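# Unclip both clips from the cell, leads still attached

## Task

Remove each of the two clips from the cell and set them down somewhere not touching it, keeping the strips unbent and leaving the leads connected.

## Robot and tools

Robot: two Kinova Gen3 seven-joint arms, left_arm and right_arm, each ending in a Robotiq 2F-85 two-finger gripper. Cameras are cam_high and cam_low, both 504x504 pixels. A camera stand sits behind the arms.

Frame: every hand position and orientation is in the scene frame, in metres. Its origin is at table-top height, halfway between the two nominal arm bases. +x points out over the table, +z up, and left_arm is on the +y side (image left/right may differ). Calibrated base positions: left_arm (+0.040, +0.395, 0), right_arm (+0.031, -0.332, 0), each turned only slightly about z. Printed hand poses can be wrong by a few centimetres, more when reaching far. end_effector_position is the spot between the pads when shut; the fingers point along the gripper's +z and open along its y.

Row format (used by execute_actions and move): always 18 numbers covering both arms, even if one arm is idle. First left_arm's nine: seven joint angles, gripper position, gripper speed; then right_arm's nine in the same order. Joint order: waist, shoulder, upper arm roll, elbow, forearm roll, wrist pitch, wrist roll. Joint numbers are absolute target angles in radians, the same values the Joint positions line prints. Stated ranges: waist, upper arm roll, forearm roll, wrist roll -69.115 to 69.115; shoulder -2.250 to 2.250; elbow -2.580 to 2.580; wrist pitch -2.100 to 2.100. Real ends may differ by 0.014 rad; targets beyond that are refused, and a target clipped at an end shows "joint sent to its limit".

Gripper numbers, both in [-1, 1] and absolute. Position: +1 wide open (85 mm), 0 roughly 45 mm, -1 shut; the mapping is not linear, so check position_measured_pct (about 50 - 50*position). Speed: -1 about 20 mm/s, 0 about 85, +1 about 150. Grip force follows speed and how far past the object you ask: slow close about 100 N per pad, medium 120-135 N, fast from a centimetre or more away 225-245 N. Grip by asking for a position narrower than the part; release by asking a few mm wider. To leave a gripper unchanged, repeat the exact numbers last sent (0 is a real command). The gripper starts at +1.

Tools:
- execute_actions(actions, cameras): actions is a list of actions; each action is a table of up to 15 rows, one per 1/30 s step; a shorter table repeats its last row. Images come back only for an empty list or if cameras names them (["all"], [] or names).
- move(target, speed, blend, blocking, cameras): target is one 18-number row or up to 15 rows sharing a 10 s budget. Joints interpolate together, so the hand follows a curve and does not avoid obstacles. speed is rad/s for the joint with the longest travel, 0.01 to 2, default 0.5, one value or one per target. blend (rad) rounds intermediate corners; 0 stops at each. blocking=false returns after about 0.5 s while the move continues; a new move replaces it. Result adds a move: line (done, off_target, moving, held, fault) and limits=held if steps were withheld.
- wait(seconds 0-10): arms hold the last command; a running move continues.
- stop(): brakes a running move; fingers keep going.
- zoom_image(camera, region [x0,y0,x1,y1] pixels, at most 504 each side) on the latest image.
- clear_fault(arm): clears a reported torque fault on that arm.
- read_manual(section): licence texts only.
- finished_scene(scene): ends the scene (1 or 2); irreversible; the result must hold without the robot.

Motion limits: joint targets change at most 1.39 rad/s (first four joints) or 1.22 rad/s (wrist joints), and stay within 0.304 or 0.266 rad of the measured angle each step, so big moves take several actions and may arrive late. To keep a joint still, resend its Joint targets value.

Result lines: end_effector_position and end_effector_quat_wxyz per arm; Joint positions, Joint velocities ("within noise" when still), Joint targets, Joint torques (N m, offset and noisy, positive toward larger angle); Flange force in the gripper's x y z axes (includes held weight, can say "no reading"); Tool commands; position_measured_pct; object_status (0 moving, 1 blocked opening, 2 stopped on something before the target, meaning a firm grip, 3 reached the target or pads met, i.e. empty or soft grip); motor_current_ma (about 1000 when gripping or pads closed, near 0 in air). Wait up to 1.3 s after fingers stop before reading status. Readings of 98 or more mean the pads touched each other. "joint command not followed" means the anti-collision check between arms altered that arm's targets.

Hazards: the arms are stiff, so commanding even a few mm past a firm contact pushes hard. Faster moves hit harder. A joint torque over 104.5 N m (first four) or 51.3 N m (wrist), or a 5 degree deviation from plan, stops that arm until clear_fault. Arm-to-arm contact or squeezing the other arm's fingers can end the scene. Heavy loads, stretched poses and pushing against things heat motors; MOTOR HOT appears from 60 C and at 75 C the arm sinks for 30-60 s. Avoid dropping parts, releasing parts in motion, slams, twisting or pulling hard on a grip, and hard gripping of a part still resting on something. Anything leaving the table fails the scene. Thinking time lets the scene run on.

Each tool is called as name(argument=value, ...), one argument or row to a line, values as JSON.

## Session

execute_actions(
  actions=[],
)

zoom_image(
  camera="cam_high",
  region=[100, 150, 300, 350],
)

zoom_image(
  camera="cam_low",
  region=[310, 195, 430, 315],
)

Scene clock: 0.00 s.
left_arm: end_effector_position=(+0.2271, -0.1170, +0.2603) position_measured_pct=0.0 object_status=3 motor_current_ma=0 end_effector_quat_wxyz=(-0.346, -0.286, +0.619, -0.645) | right_arm: end_effector_position=(+0.9065, -0.2265, +0.1868) position_measured_pct=0.0 object_status=3 motor_current_ma=0 end_effector_quat_wxyz=(-0.078, +0.719, -0.036, +0.690)
Joint positions: left_arm=[0.446 0.946 0.375 2.39 2.181 1.48 0.626] | right_arm=[-0.428 1.227 0.485 1.362 2.918 0.865 1.085]
Joint velocities: within noise
Joint torques (N m): no reading
Flange force (N): no reading
Joint targets: left_arm=[0.446 0.946 0.375 2.390 2.181 1.480 0.626] | right_arm=[-0.428 1.227 0.485 1.362 2.918 0.865 1.085]
Tool commands: left_gripper/position=+1.0 left_gripper/speed=+1.0 right_gripper/position=+1.0 right_gripper/speed=+1.0

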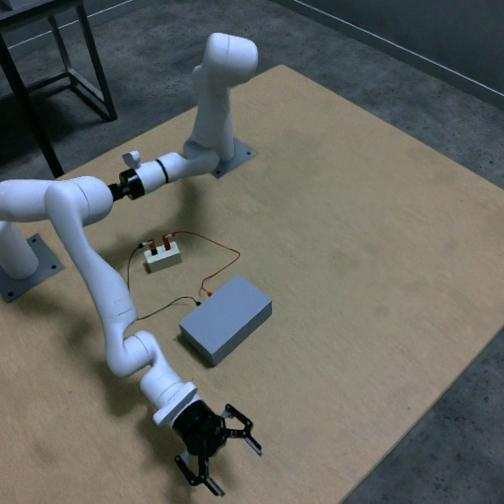

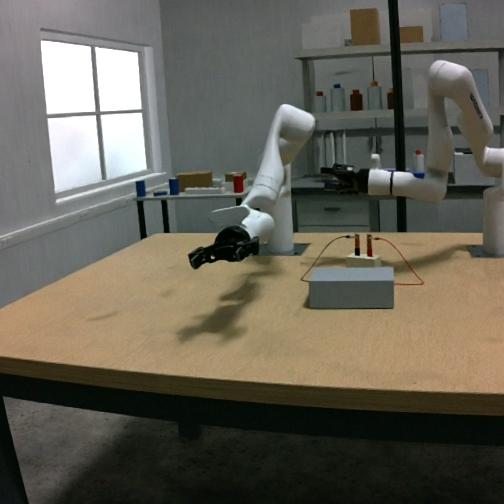

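Scaled by 2.520 from the camera's 504x504 image, which has a finer 720x720 frame.

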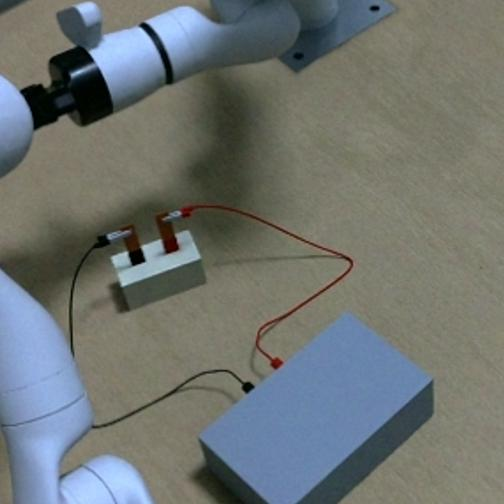

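Scaled by 4.200 from the camera's 504x504 image, which has a finer 720x720 frame.

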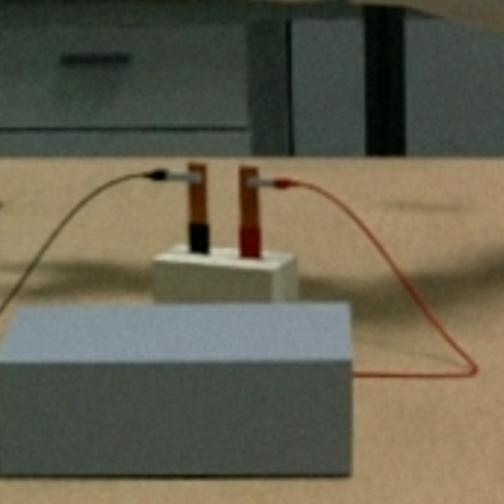

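move(
  target=[
    [-0.1,0.7,0.375,2.39,2.181,1.48,0.626,0,1,-0.428,0.8,0.485,1.362,2.918,0.865,1.085,0,1],
    [0.1,0.1,0,2.05,0,0.9,0.77,0,1,-0.3,-0.2,0,2.13,0,0.606,-0.8,0,1],
  ],
  speed=[0.7,1.1],
  blend=[0.1,0],
  cameras=["all"],
)

zoom_image(
  camera="cam_high",
  region=[130, 220, 190, 280],
)

zoom_image(
  camera="cam_low",
  region=[330, 215, 410, 295],
)

Scene clock: 8.07 s.
left_arm: end_effector_position=(+0.3714, +0.3474, +0.2214) position_measured_pct=49.8 object_status=3 motor_current_ma=0 end_effector_quat_wxyz=(+0.043, +0.421, +0.906, +0.016) | right_arm: end_effector_position=(+0.4068, -0.2344, +0.3307) position_measured_pct=49.8 object_status=3 motor_current_ma=0 end_effector_quat_wxyz=(+0.067, +0.816, +0.494, +0.291)
Joint positions: left_arm=[0.1 0.1 0 2.05 0 0.9 0.77] | right_arm=[-0.3 -0.2 0 2.13 0 0.606 -0.8]
Joint torques (N m): left_arm=[1.04 -11.25 1.13 -6.78 0.27 -0.46 0.47] | right_arm=[-0.2 -5.13 -0.56 -9.87 -0.17 -1.44 0.21]
Flange force (N): left_arm=[-0.7 7.6 -0.4] | right_arm=[-0.8 -0.6 -1.8]
Joint targets: left_arm=[0.100 0.100 0.000 2.050 0.000 0.900 0.770] | right_arm=[-0.300 -0.200 0.000 2.130 0.000 0.606 -0.800]
move: done

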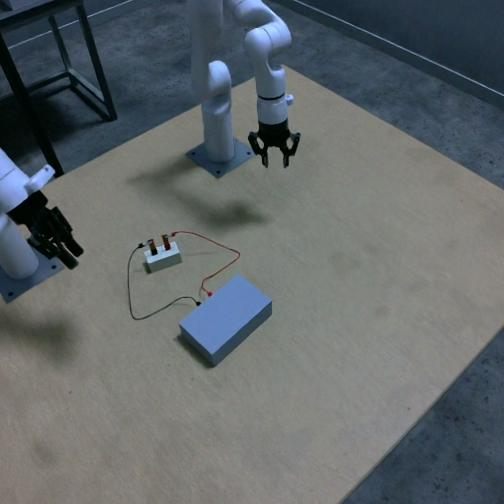

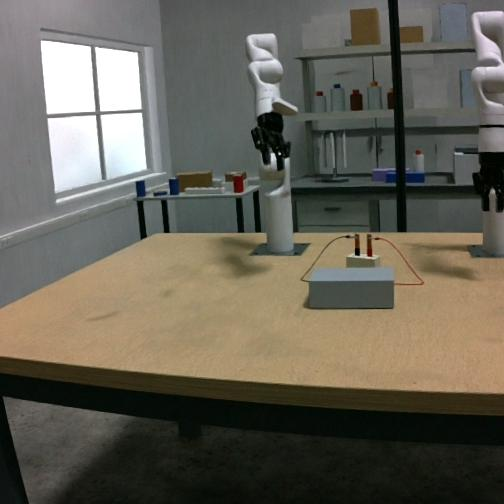

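Scaled by 8.400 from the camera's 504x504 image, which has a finer 720x720 frame.

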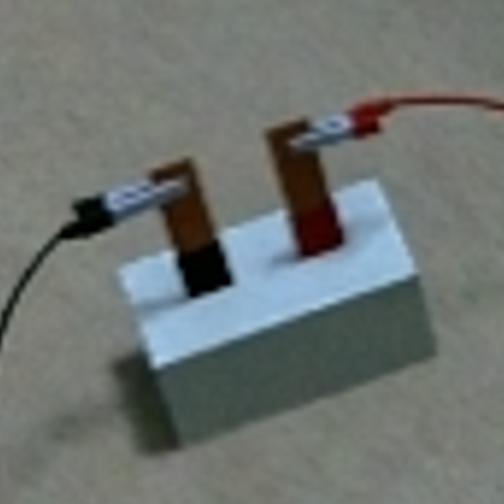

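Scaled by 6.300 from the camera's 504x504 image, which has a finer 720x720 frame.

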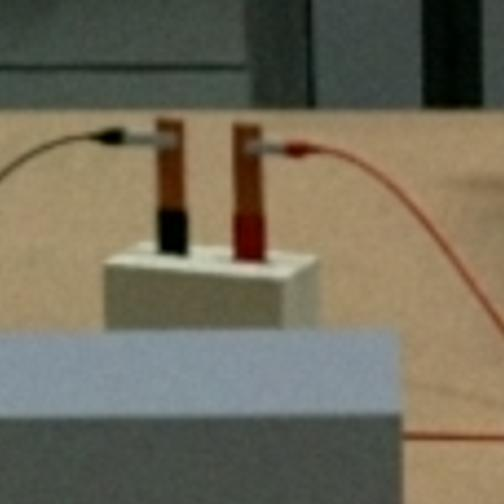

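move(
  target=[
    [0.1,0.1,0,2.05,0,0.9,0.77,0,1,-0.8907,0.2986,0,1.8649,0,0.9781,-1.2087,0,1],
    [0.1,0.1,0,2.05,0,0.9,0.77,0,1,-0.8907,0.4726,0,2.008,0,0.661,-1.2087,0,-1],
    [0.1,0.1,0,2.05,0,0.9,0.77,0,1,-0.8907,0.4726,0,2.008,0,0.661,-1.2087,-0.6,-1],
  ],
  speed=[0.9,0.25,0.2],
  cameras=["all"],
)

zoom_image(
  camera="cam_high",
  region=[120, 210, 180, 270],
)

zoom_image(
  camera="cam_low",
  region=[330, 215, 410, 295],
)

Scene clock: 29.33 s.
left_arm: end_effector_position=(+0.3714, +0.3474, +0.2214) position_measured_pct=49.8 object_status=3 motor_current_ma=0 end_effector_quat_wxyz=(+0.043, +0.421, +0.906, +0.016) | right_arm: end_effector_position=(+0.2865, -0.0441, +0.1000) position_measured_pct=80.1 object_status=0 motor_current_ma=0 end_effector_quat_wxyz=(+0.000, +0.805, +0.594, +0.000)
Joint positions: left_arm=[0.1 0.1 0 2.05 0 0.9 0.77] | right_arm=[-0.891 0.473 0 2.008 0 0.661 -1.209]
Joint torques (N m): left_arm=[1 -11.11 1.07 -6.77 0.21 -0.48 0.47] | right_arm=[-0.2 -14.09 -0.29 -5.42 -0.14 0.18 0.23]
Flange force (N): left_arm=[-0.6 7.3 -0.7] | right_arm=[-0.9 -0.6 -1.2]
Joint targets: left_arm=[0.100 0.100 0.000 2.050 0.000 0.900 0.770] | right_arm=[-0.891 0.473 0.000 2.008 0.000 0.661 -1.209]
move: done

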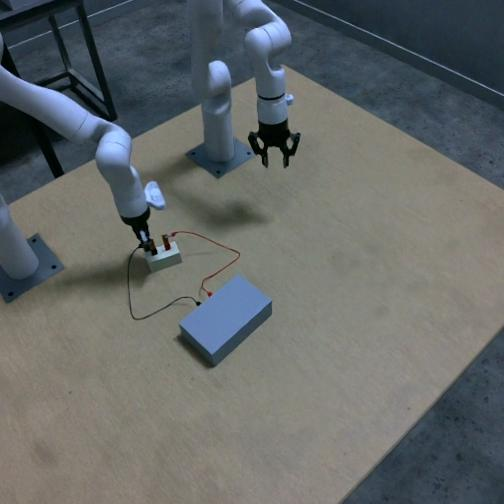

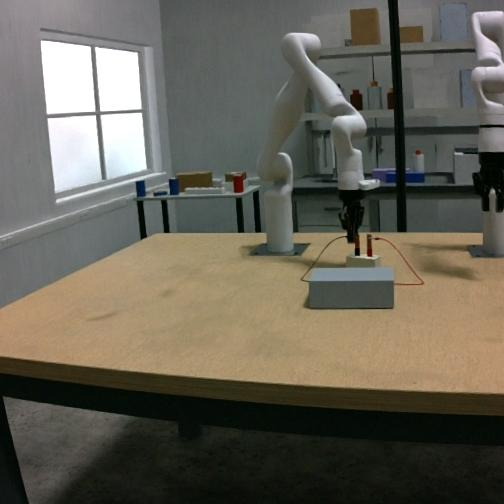

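Scaled by 8.400 from the camera's 504x504 image, which has a finer 720x720 frame.

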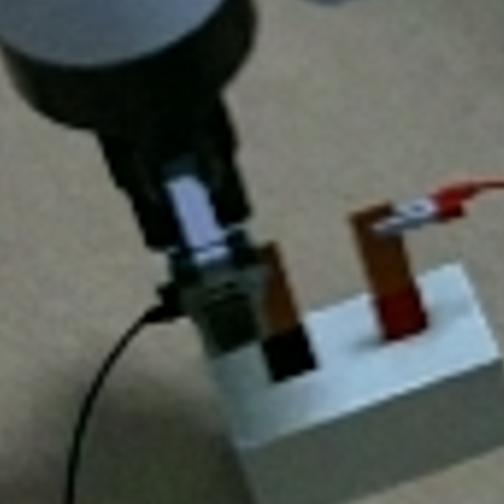

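Scaled by 6.300 from the camera's 504x504 image, which has a finer 720x720 frame.

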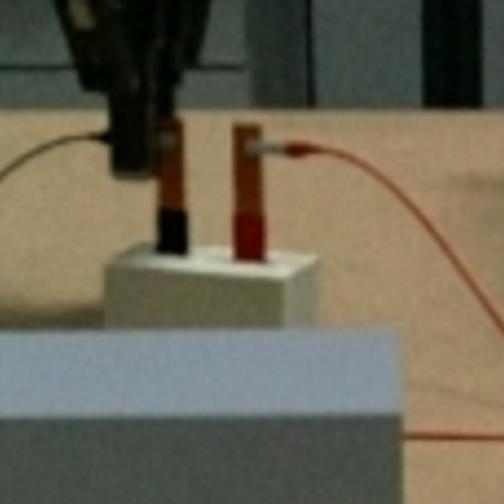

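move(
  target=[0.1,0.1,0,2.05,0,0.9,0.77,0,1,-0.8907,0.4726,0,2.008,0,0.661,-1.2087,-0.77,-1],
  cameras=["all"],
)

zoom_image(
  camera="cam_high",
  region=[120, 210, 180, 270],
)

zoom_image(
  camera="cam_low",
  region=[330, 215, 410, 295],
)

Scene clock: 32.10 s.
left_arm: end_effector_position=(+0.3714, +0.3474, +0.2214) position_measured_pct=49.8 object_status=3 motor_current_ma=0 end_effector_quat_wxyz=(+0.043, +0.421, +0.906, +0.016) | right_arm: end_effector_position=(+0.2865, -0.0441, +0.1000) position_measured_pct=88.7 object_status=0 motor_current_ma=0 end_effector_quat_wxyz=(+0.000, +0.805, +0.594, +0.000)
Joint positions: left_arm=[0.1 0.1 0 2.05 0 0.9 0.77] | right_arm=[-0.891 0.473 0 2.008 0 0.661 -1.209]
Joint torques (N m): left_arm=[1.06 -11.27 1.05 -6.78 0.25 -0.49 0.47] | right_arm=[-0.26 -14.16 -0.32 -5.42 -0.15 0.19 0.23]
Flange force (N): left_arm=[-0.8 7.6 -0.4] | right_arm=[-0.9 -0.4 -1.1]
Joint targets: left_arm=[0.100 0.100 0.000 2.050 0.000 0.900 0.770] | right_arm=[-0.891 0.473 0.000 2.008 0.000 0.661 -1.209]
move: done

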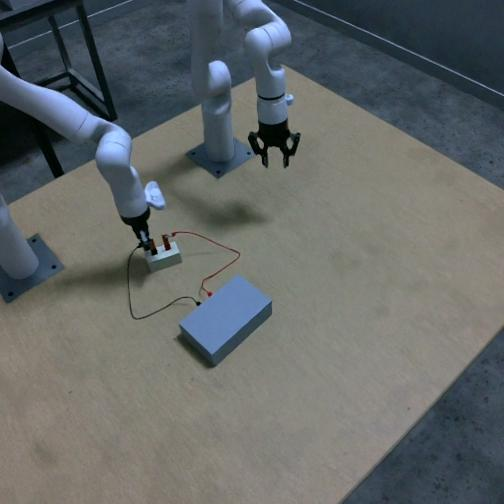

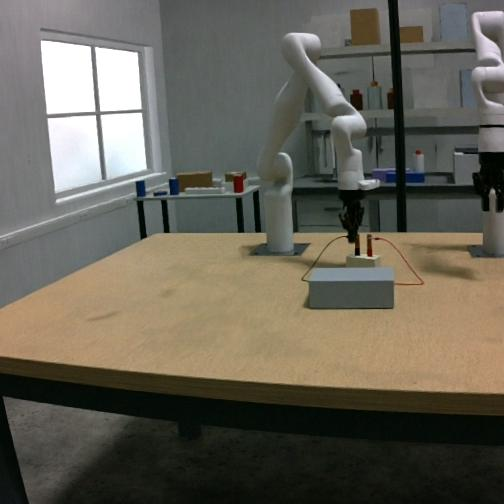

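Scaled by 8.400 from the camera's 504x504 image, which has a finer 720x720 frame.

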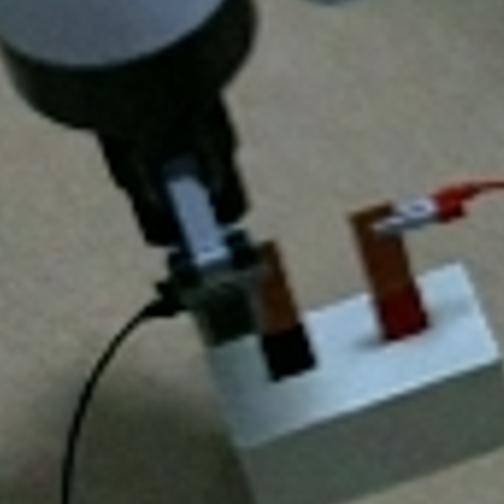

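Scaled by 6.300 from the camera's 504x504 image, which has a finer 720x720 frame.

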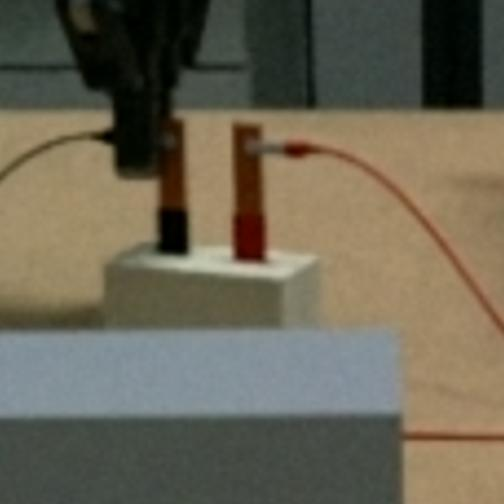

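move(
  target=[
    [0.1,0.1,0,2.05,0,0.9,0.77,0,1,-0.8871,0.4744,0,2.0043,0,0.6629,-1.2051,-0.77,-1],
    [0.1,0.1,0,2.05,0,0.9,0.77,0,1,-0.8871,0.4744,0,2.0043,0,0.6629,-1.2051,-1,-1],
  ],
  speed=0.05,
  cameras=["all"],
)

zoom_image(
  camera="cam_high",
  region=[120, 210, 180, 270],
)

Scene clock: 37.40 s.
left_arm: end_effector_position=(+0.3714, +0.3474, +0.2214) position_measured_pct=49.8 object_status=3 motor_current_ma=0 end_effector_quat_wxyz=(+0.043, +0.421, +0.906, +0.016) | right_arm: end_effector_position=(+0.2882, -0.0441, +0.1000) position_measured_pct=92.6 object_status=0 motor_current_ma=1000 end_effector_quat_wxyz=(+0.000, +0.805, +0.594, +0.000)
Joint positions: left_arm=[0.1 0.1 0 2.05 0 0.9 0.77] | right_arm=[-0.887 0.474 0 2.004 0 0.663 -1.205]
Joint torques (N m): left_arm=[1.04 -11.27 0.98 -6.8 0.2 -0.42 0.44] | right_arm=[-0.16 -14.01 -0.16 -5.4 -0.1 0.17 0.19]
Flange force (N): left_arm=[-0.8 7.4 -0.1] | right_arm=[-1.0 -0.6 -1.5]
Joint targets: left_arm=[0.100 0.100 0.000 2.050 0.000 0.900 0.770] | right_arm=[-0.887 0.474 0.000 2.004 0.000 0.663 -1.205]
move: done

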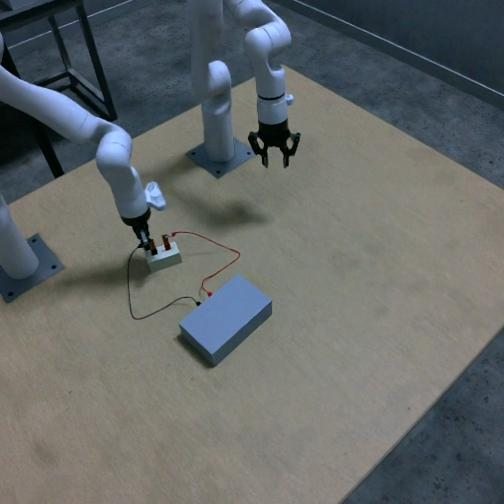

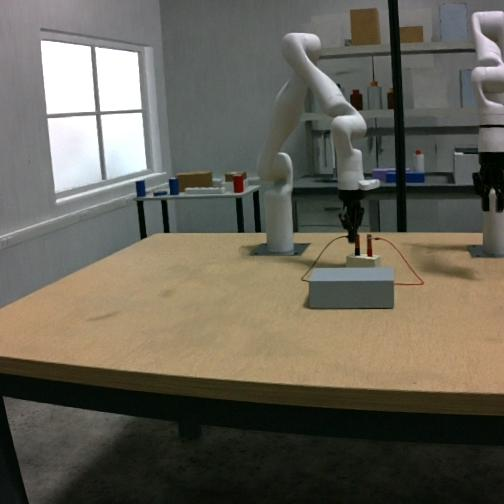

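Scaled by 8.400 from the camera's 504x504 image, which has a finer 720x720 frame.

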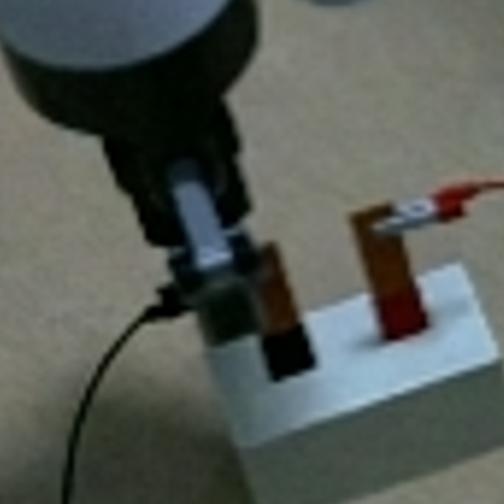

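move(
  target=[0.1,0.1,0,2.05,0,0.9,0.77,0,1,-0.8771,0.4563,0,2.0406,0,0.6447,-1.1951,-1,-1],
  speed=0.05,
  cameras=["all"],
)

zoom_image(
  camera="cam_low",
  region=[330, 215, 410, 295],
)

Scene clock: 42.90 s.
left_arm: end_effector_position=(+0.3714, +0.3474, +0.2214) position_measured_pct=49.8 object_status=3 motor_current_ma=0 end_effector_quat_wxyz=(+0.043, +0.421, +0.906, +0.016) | right_arm: end_effector_position=(+0.2840, -0.0555, +0.1000) position_measured_pct=92.6 object_status=2 motor_current_ma=1000 end_effector_quat_wxyz=(+0.000, +0.805, +0.594, +0.000)
Joint positions: left_arm=[0.1 0.1 0 2.05 0 0.9 0.77] | right_arm=[-0.877 0.456 0 2.041 0 0.645 -1.195]
Joint torques (N m): left_arm=[1.04 -11.23 1.04 -6.79 0.2 -0.43 0.49] | right_arm=[-0.01 -12.71 -0.12 -4.33 -0.08 0.53 0.24]
Flange force (N): left_arm=[-0.6 7.5 -0.3] | right_arm=[0.2 -0.6 -3.2]
Joint targets: left_arm=[0.100 0.100 0.000 2.050 0.000 0.900 0.770] | right_arm=[-0.877 0.456 0.000 2.041 0.000 0.645 -1.195]
move: done

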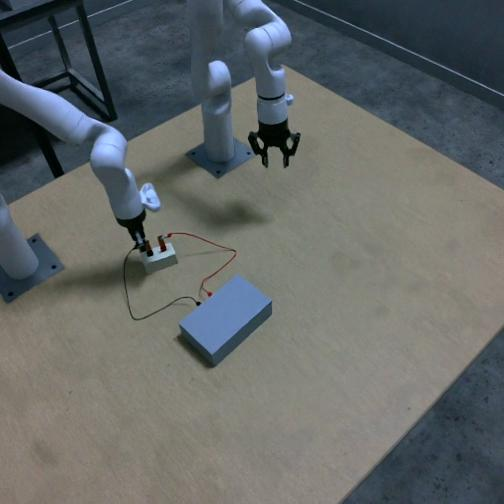

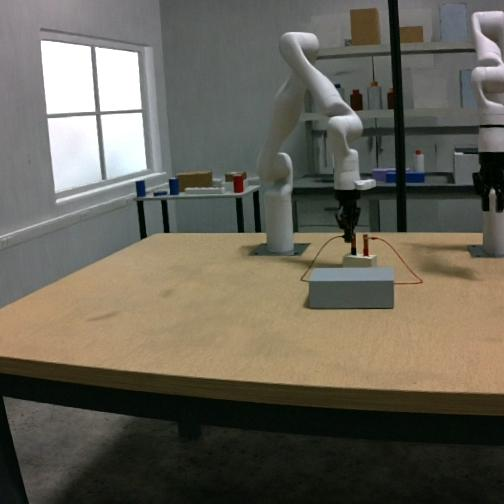

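Scaled by 6.300 from the camera's 504x504 image, which has a finer 720x720 frame.

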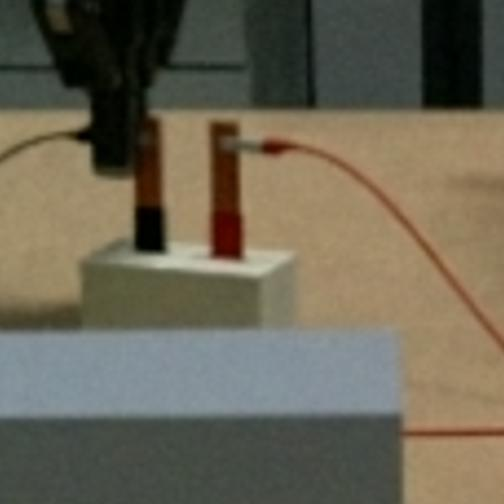

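move(
  target=[
    [0.1,0.1,0,2.05,0,0.9,0.77,0,1,-0.8771,0.4563,0,2.0406,0,0.6447,-1.1951,-0.65,-1],
    [0.1,0.1,0,2.05,0,0.9,0.77,0,1,-0.8711,0.4470,0,2.0589,0,0.6357,-1.1891,-0.65,-1],
    [0.1,0.1,0,2.05,0,0.9,0.77,0,1,-0.8711,0.4470,0,2.0589,0,0.6357,-1.1891,-1,-1],
    [0.1,0.1,0,2.05,0,0.9,0.77,0,1,-0.8651,0.4384,0,2.0759,0,0.6273,-1.1831,-1,-1],
  ],
  speed=0.05,
  cameras=["all"],
)

zoom_image(
  camera="cam_low",
  region=[330, 215, 410, 295],
)

zoom_image(
  camera="cam_high",
  region=[120, 210, 180, 270],
)

Scene clock: 52.10 s.
left_arm: end_effector_position=(+0.3714, +0.3474, +0.2214) position_measured_pct=49.8 object_status=3 motor_current_ma=0 end_effector_quat_wxyz=(+0.043, +0.421, +0.906, +0.016) | right_arm: end_effector_position=(+0.2802, -0.0672, +0.1000) position_measured_pct=92.2 object_status=2 motor_current_ma=1000 end_effector_quat_wxyz=(+0.000, +0.805, +0.594, +0.000)
Joint positions: left_arm=[0.1 0.1 0 2.05 0 0.9 0.77] | right_arm=[-0.865 0.438 0 2.076 0 0.627 -1.183]
Joint torques (N m): left_arm=[0.96 -11.22 1.12 -6.85 0.28 -0.44 0.46] | right_arm=[-0.2 -13.25 -0.31 -5.2 -0.14 0.15 0.21]
Flange force (N): left_arm=[-0.6 7.2 -0.2] | right_arm=[-0.9 -0.5 -1.3]
Joint targets: left_arm=[0.100 0.100 0.000 2.050 0.000 0.900 0.770] | right_arm=[-0.865 0.438 0.000 2.076 0.000 0.627 -1.183]
move: done

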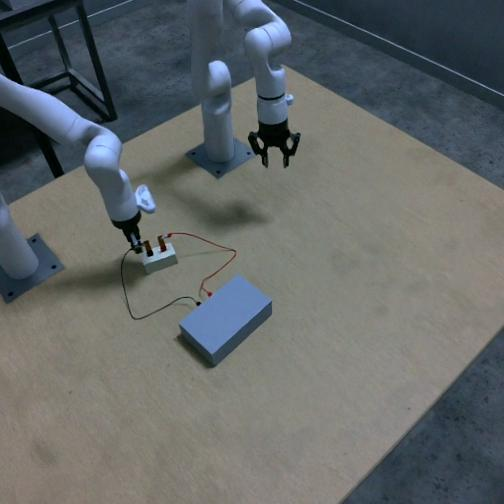

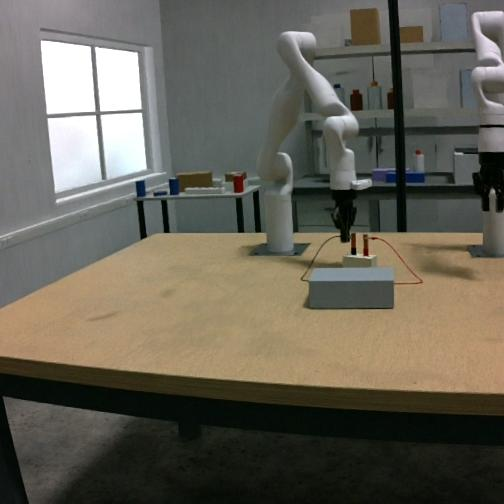

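Scaled by 6.300 from the camera's 504x504 image, which has a finer 720x720 frame.

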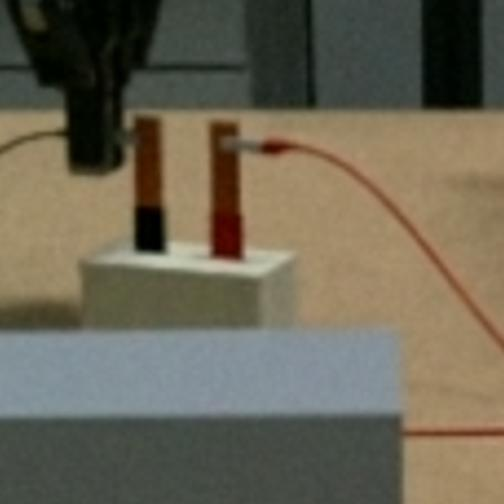

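Scaled by 8.400 from the camera's 504x504 image, which has a finer 720x720 frame.

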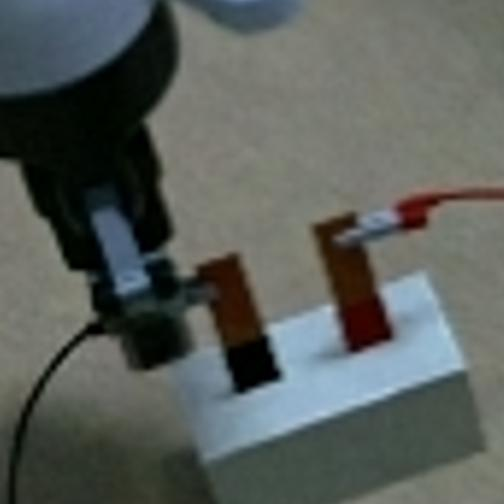

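move(
  target=[
    [0.1,0.1,0,2.05,0,0.9,0.77,0,1,-0.7913,0.3536,0,2.2392,0,0.5488,-1.1093,-1,-1],
    [0.1,0.1,0,2.05,0,0.9,0.77,0,1,-0.7913,0.5714,0,2.3059,0,0.2643,-1.1093,-1,-1],
    [0.1,0.1,0,2.05,0,0.9,0.77,0,1,-0.7913,0.5714,0,2.3059,0,0.2643,-1.1093,-0.5,-1],
  ],
  speed=0.13,
)

move(
  target=[
    [0.1,0.1,0,2.05,0,0.9,0.77,0,1,-0.7913,0.3536,0,2.2392,0,0.5488,-1.1093,-0.5,-1],
    [0.1,0.1,0,2.05,0,0.9,0.77,0,1,-0.7913,0.05,0,2.1,0,0.9,-1.1093,-0.5,-1],
    [0.1,0.1,0,2.05,0,0.9,0.77,0,1,-0.9473,0.4185,0,1.6784,0,1.0447,-1.2653,0,-1],
    [0.1,0.1,0,2.05,0,0.9,0.77,0,1,-0.9473,0.5685,0,1.8141,0,0.759,-1.2653,0,-1],
  ],
  speed=[0.3,0.5,0.4,0.25],
  blend=[0.03,0.05,0,0],
  cameras=["all"],
)

zoom_image(
  camera="cam_low",
  region=[330, 215, 410, 295],
)

zoom_image(
  camera="cam_high",
  region=[120, 210, 180, 270],
)

Scene clock: 67.17 s.
left_arm: end_effector_position=(+0.3714, +0.3474, +0.2214) position_measured_pct=49.8 object_status=3 motor_current_ma=0 end_effector_quat_wxyz=(+0.043, +0.421, +0.906, +0.016) | right_arm: end_effector_position=(+0.2621, -0.1251, +0.0240) position_measured_pct=74.9 object_status=0 motor_current_ma=0 end_effector_quat_wxyz=(+0.000, +0.805, +0.594, +0.000)
Joint positions: left_arm=[0.1 0.1 0 2.05 0 0.9 0.77] | right_arm=[-0.791 0.571 0 2.306 0 0.264 -1.109]
Joint torques (N m): left_arm=[1 -11.29 1 -6.82 0.24 -0.42 0.49] | right_arm=[-0.19 -12.58 -0.22 -2.37 -0.11 0.2 0.2]
Flange force (N): left_arm=[-0.8 7.4 -0.1] | right_arm=[-1.0 -0.6 -1.9]
Joint targets: left_arm=[0.100 0.100 0.000 2.050 0.000 0.900 0.770] | right_arm=[-0.791 0.571 0.000 2.306 0.000 0.264 -1.109]
move: done

Scene clock: 73.10 s.
left_arm: end_effector_position=(+0.3714, +0.3474, +0.2214) position_measured_pct=49.8 object_status=3 motor_current_ma=0 end_effector_quat_wxyz=(+0.043, +0.421, +0.906, +0.016) | right_arm: end_effector_position=(+0.3030, +0.0179, +0.1000) position_measured_pct=49.8 object_status=3 motor_current_ma=0 end_effector_quat_wxyz=(+0.000, +0.805, +0.594, +0.000)
Joint positions: left_arm=[0.1 0.1 0 2.05 0 0.9 0.77] | right_arm=[-0.947 0.568 0 1.814 0 0.759 -1.265]
Joint torques (N m): left_arm=[0.99 -11.26 0.97 -6.83 0.24 -0.48 0.46] | right_arm=[-0.19 -16.52 -0.27 -6.14 -0.16 0.18 0.21]
Flange force (N): left_arm=[-0.9 7.3 -0.3] | right_arm=[-1.1 -0.5 -0.9]
Joint targets: left_arm=[0.100 0.100 0.000 2.050 0.000 0.900 0.770] | right_arm=[-0.947 0.568 0.000 1.814 0.000 0.759 -1.265]
move: done

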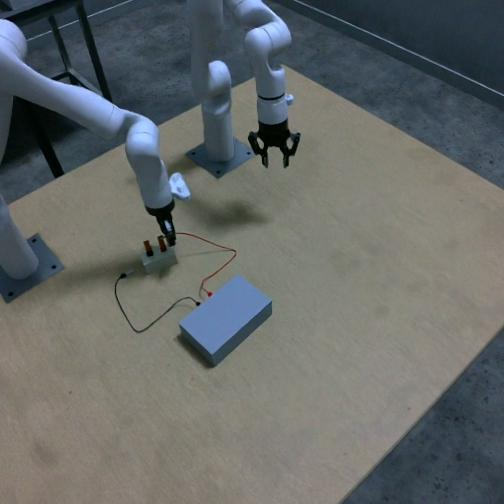

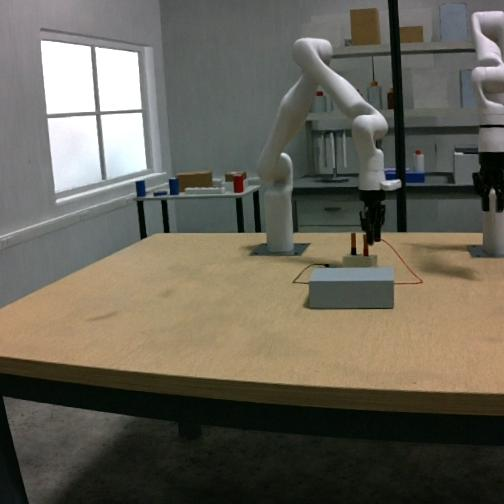

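Scaled by 6.300 from the camera's 504x504 image, which has a finer 720x720 frame.

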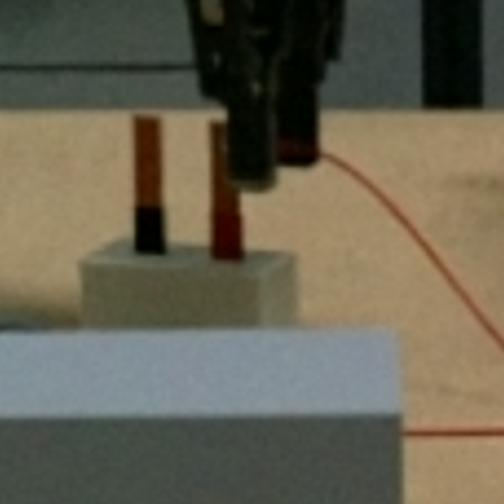

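Scaled by 8.400 from the camera's 504x504 image, which has a finer 720x720 frame.

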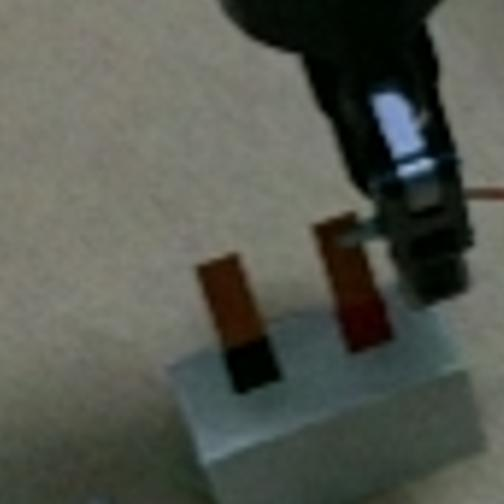

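move(
  target=[
    [0.1,0.1,0,2.05,0,0.9,0.77,0,1,-0.9462,0.565,0,1.8212,0,0.7554,-1.2642,0,-1],
    [0.1,0.1,0,2.05,0,0.9,0.77,0,1,-0.9462,0.565,0,1.8212,0,0.7554,-1.2642,-0.75,-1],
  ],
  speed=0.1,
  cameras=["all"],
)

zoom_image(
  camera="cam_low",
  region=[330, 215, 410, 295],
)

zoom_image(
  camera="cam_high",
  region=[120, 210, 180, 270],
)

Scene clock: 83.80 s.
left_arm: end_effector_position=(+0.3714, +0.3474, +0.2214) position_measured_pct=49.8 object_status=3 motor_current_ma=0 end_effector_quat_wxyz=(+0.043, +0.421, +0.906, +0.016) | right_arm: end_effector_position=(+0.3022, +0.0159, +0.1000) position_measured_pct=87.4 object_status=0 motor_current_ma=0 end_effector_quat_wxyz=(+0.000, +0.805, +0.594, +0.000)
Joint positions: left_arm=[0.1 0.1 0 2.05 0 0.9 0.77] | right_arm=[-0.946 0.565 0 1.821 0 0.755 -1.264]
Joint torques (N m): left_arm=[1.08 -11.27 1.04 -6.74 0.2 -0.48 0.46] | right_arm=[-0.34 -16.33 -0.35 -5.83 -0.22 0.25 0.21]
Flange force (N): left_arm=[-0.8 7.7 -0.5] | right_arm=[-0.5 0.1 -1.2]
Joint targets: left_arm=[0.100 0.100 0.000 2.050 0.000 0.900 0.770] | right_arm=[-0.946 0.565 0.000 1.821 0.000 0.755 -1.264]
move: done

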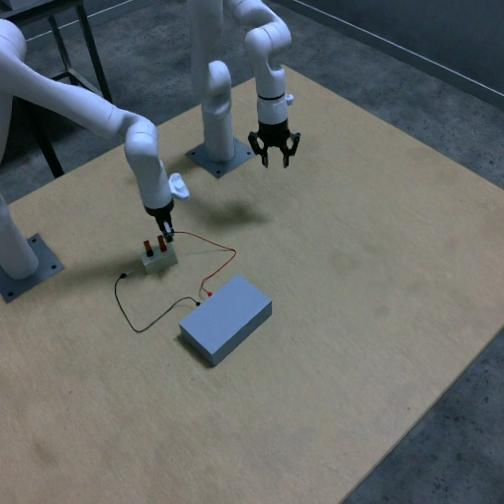

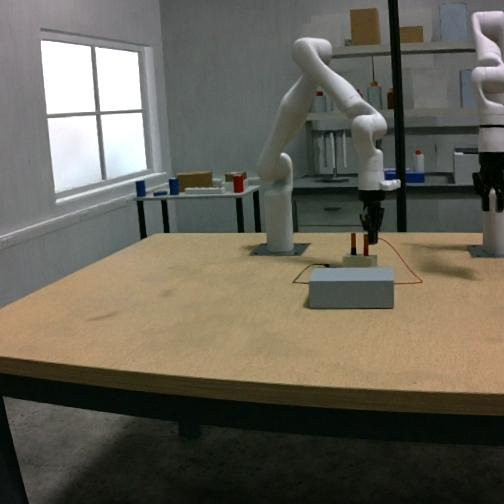

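Scaled by 6.300 from the camera's 504x504 image, which has a finer 720x720 frame.

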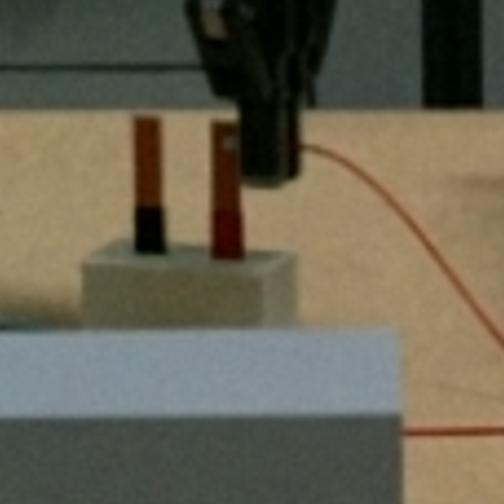

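Scaled by 8.400 from the camera's 504x504 image, which has a finer 720x720 frame.

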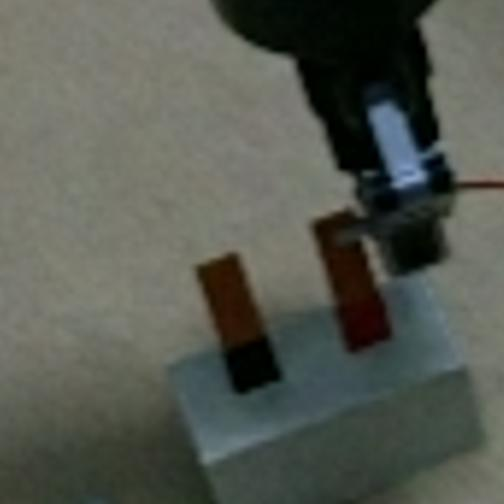

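move(
  target=[
    [0.1,0.1,0,2.05,0,0.9,0.77,0,1,-0.942,0.5673,0,1.8163,0,0.758,-1.26,-0.75,-1],
    [0.1,0.1,0,2.05,0,0.9,0.77,0,1,-0.942,0.5673,0,1.8163,0,0.758,-1.26,-1,-1],
    [0.1,0.1,0,2.05,0,0.9,0.77,0,1,-0.9502,0.5865,0,1.7773,0,0.7778,-1.2682,-1,-1],
  ],
  speed=0.05,
  cameras=["all"],
)

zoom_image(
  camera="cam_low",
  region=[330, 215, 410, 295],
)

zoom_image(
  camera="cam_high",
  region=[120, 210, 180, 270],
)

Scene clock: 90.83 s.
left_arm: end_effector_position=(+0.3714, +0.3474, +0.2214) position_measured_pct=49.8 object_status=3 motor_current_ma=0 end_effector_quat_wxyz=(+0.043, +0.421, +0.906, +0.016) | right_arm: end_effector_position=(+0.3079, +0.0274, +0.1000) position_measured_pct=93.5 object_status=2 motor_current_ma=1000 end_effector_quat_wxyz=(+0.000, +0.805, +0.594, +0.000)
Joint positions: left_arm=[0.1 0.1 0 2.05 0 0.9 0.77] | right_arm=[-0.95 0.586 0 1.777 0 0.778 -1.268]
Joint torques (N m): left_arm=[0.94 -11.25 1.09 -6.73 0.22 -0.48 0.46] | right_arm=[-0.27 -17 -0.23 -6.23 -0.13 0.18 0.2]
Flange force (N): left_arm=[-1.0 7.5 -0.5] | right_arm=[-0.9 -0.2 -0.8]
Joint targets: left_arm=[0.100 0.100 0.000 2.050 0.000 0.900 0.770] | right_arm=[-0.950 0.586 0.000 1.777 0.000 0.778 -1.268]
move: done

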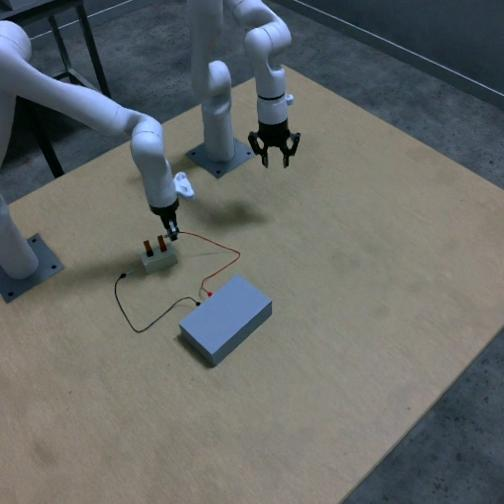

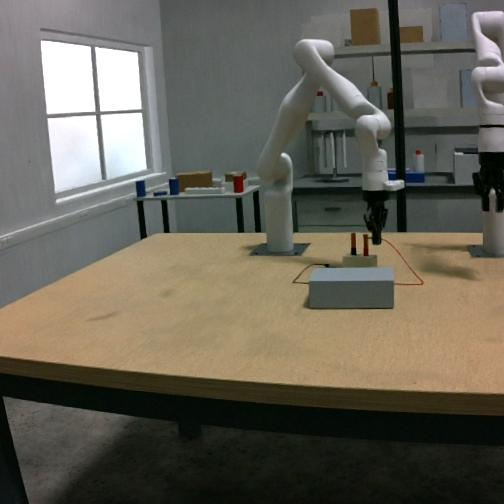

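Scaled by 6.300 from the camera's 504x504 image, which has a finer 720x720 frame.

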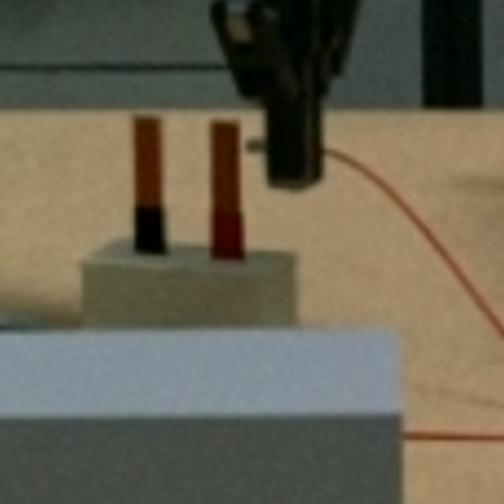

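Scaled by 8.400 from the camera's 504x504 image, which has a finer 720x720 frame.

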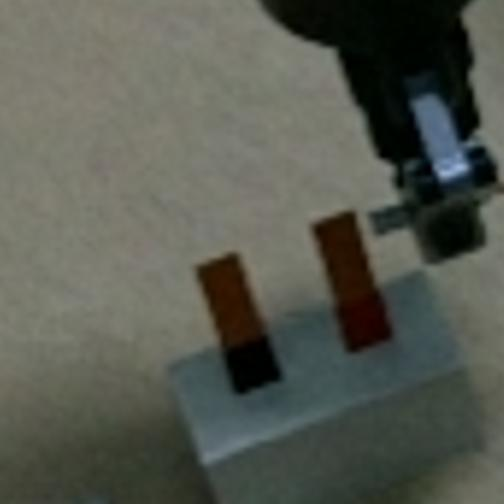

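move(
  target=[
    [0.1,0.1,0,2.05,0,0.9,0.77,0,1,-0.9874,0.6857,0,1.5714,0,0.8845,-1.3054,-1,-1],
    [0.1,0.1,0,2.05,0,0.9,0.77,0,1,-0.9874,0.8123,0,1.6222,0,0.7071,-1.3054,-1,-1],
    [0.1,0.1,0,2.05,0,0.9,0.77,0,1,-0.9874,0.8123,0,1.6222,0,0.7071,-1.3054,-0.5,-1],
  ],
  speed=0.13,
)

move(
  target=[
    [0.1,0.1,0,2.05,0,0.9,0.77,0,1,-0.9874,0.6857,0,1.5714,0,0.8845,-1.3054,-0.5,-1],
    [0.1,0.1,0,2.05,0,0.9,0.77,0,1,-0.9874,0.4,0,1.5714,0,1.1,-1.3054,-0.5,-1],
  ],
  speed=0.25,
  cameras=["all"],
)

zoom_image(
  camera="cam_high",
  region=[100, 210, 250, 360],
)

Scene clock: 102.40 s.
left_arm: end_effector_position=(+0.3714, +0.3474, +0.2214) position_measured_pct=49.8 object_status=3 motor_current_ma=0 end_effector_quat_wxyz=(+0.043, +0.421, +0.906, +0.016) | right_arm: end_effector_position=(+0.3244, +0.0849, +0.0239) position_measured_pct=74.9 object_status=0 motor_current_ma=0 end_effector_quat_wxyz=(+0.000, +0.805, +0.594, +0.000)
Joint positions: left_arm=[0.1 0.1 0 2.05 0 0.9 0.77] | right_arm=[-0.987 0.812 0 1.622 0 0.707 -1.305]
Joint torques (N m): left_arm=[0.98 -11.25 0.99 -6.86 0.19 -0.5 0.44] | right_arm=[-0.16 -20.2 -0.12 -5.79 -0.15 0.16 0.22]
Flange force (N): left_arm=[-0.8 7.2 -0.4] | right_arm=[-0.7 -0.4 -0.7]
Joint targets: left_arm=[0.100 0.100 0.000 2.050 0.000 0.900 0.770] | right_arm=[-0.987 0.812 0.000 1.622 0.000 0.707 -1.305]
move: done

Scene clock: 104.80 s.
left_arm: end_effector_position=(+0.3714, +0.3474, +0.2214) position_measured_pct=49.8 object_status=3 motor_current_ma=0 end_effector_quat_wxyz=(+0.043, +0.421, +0.906, +0.016) | right_arm: end_effector_position=(+0.3060, +0.0558, +0.2392) position_measured_pct=74.9 object_status=3 motor_current_ma=0 end_effector_quat_wxyz=(-0.013, +0.804, +0.593, +0.033)
Joint positions: left_arm=[0.1 0.1 0 2.05 0 0.9 0.77] | right_arm=[-0.987 0.4 0 1.571 0 1.1 -1.305]
Joint torques (N m): left_arm=[1.02 -11.21 1.03 -6.79 0.26 -0.44 0.43] | right_arm=[-0.23 -15.81 -0.32 -8.34 -0.12 -0.08 0.18]
Flange force (N): left_arm=[-0.8 7.3 -0.3] | right_arm=[-0.9 -0.2 -0.8]
Joint targets: left_arm=[0.100 0.100 0.000 2.050 0.000 0.900 0.770] | right_arm=[-0.987 0.400 0.000 1.571 0.000 1.100 -1.305]
move: done

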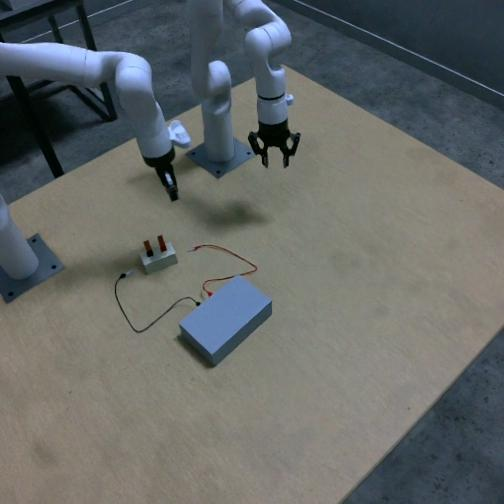

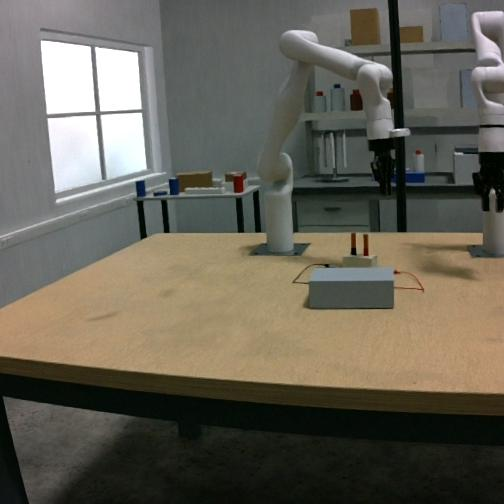

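Scaled by 3.360 from the camera's 504x504 image, which has a finer 720x720 frame.

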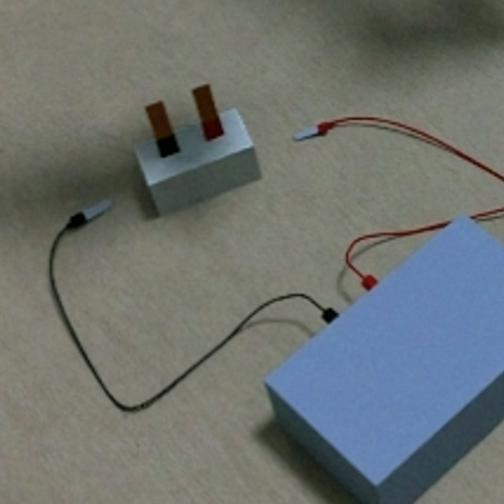

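finished_scene(
  scene=2,
)

The scene is finished: the task was done.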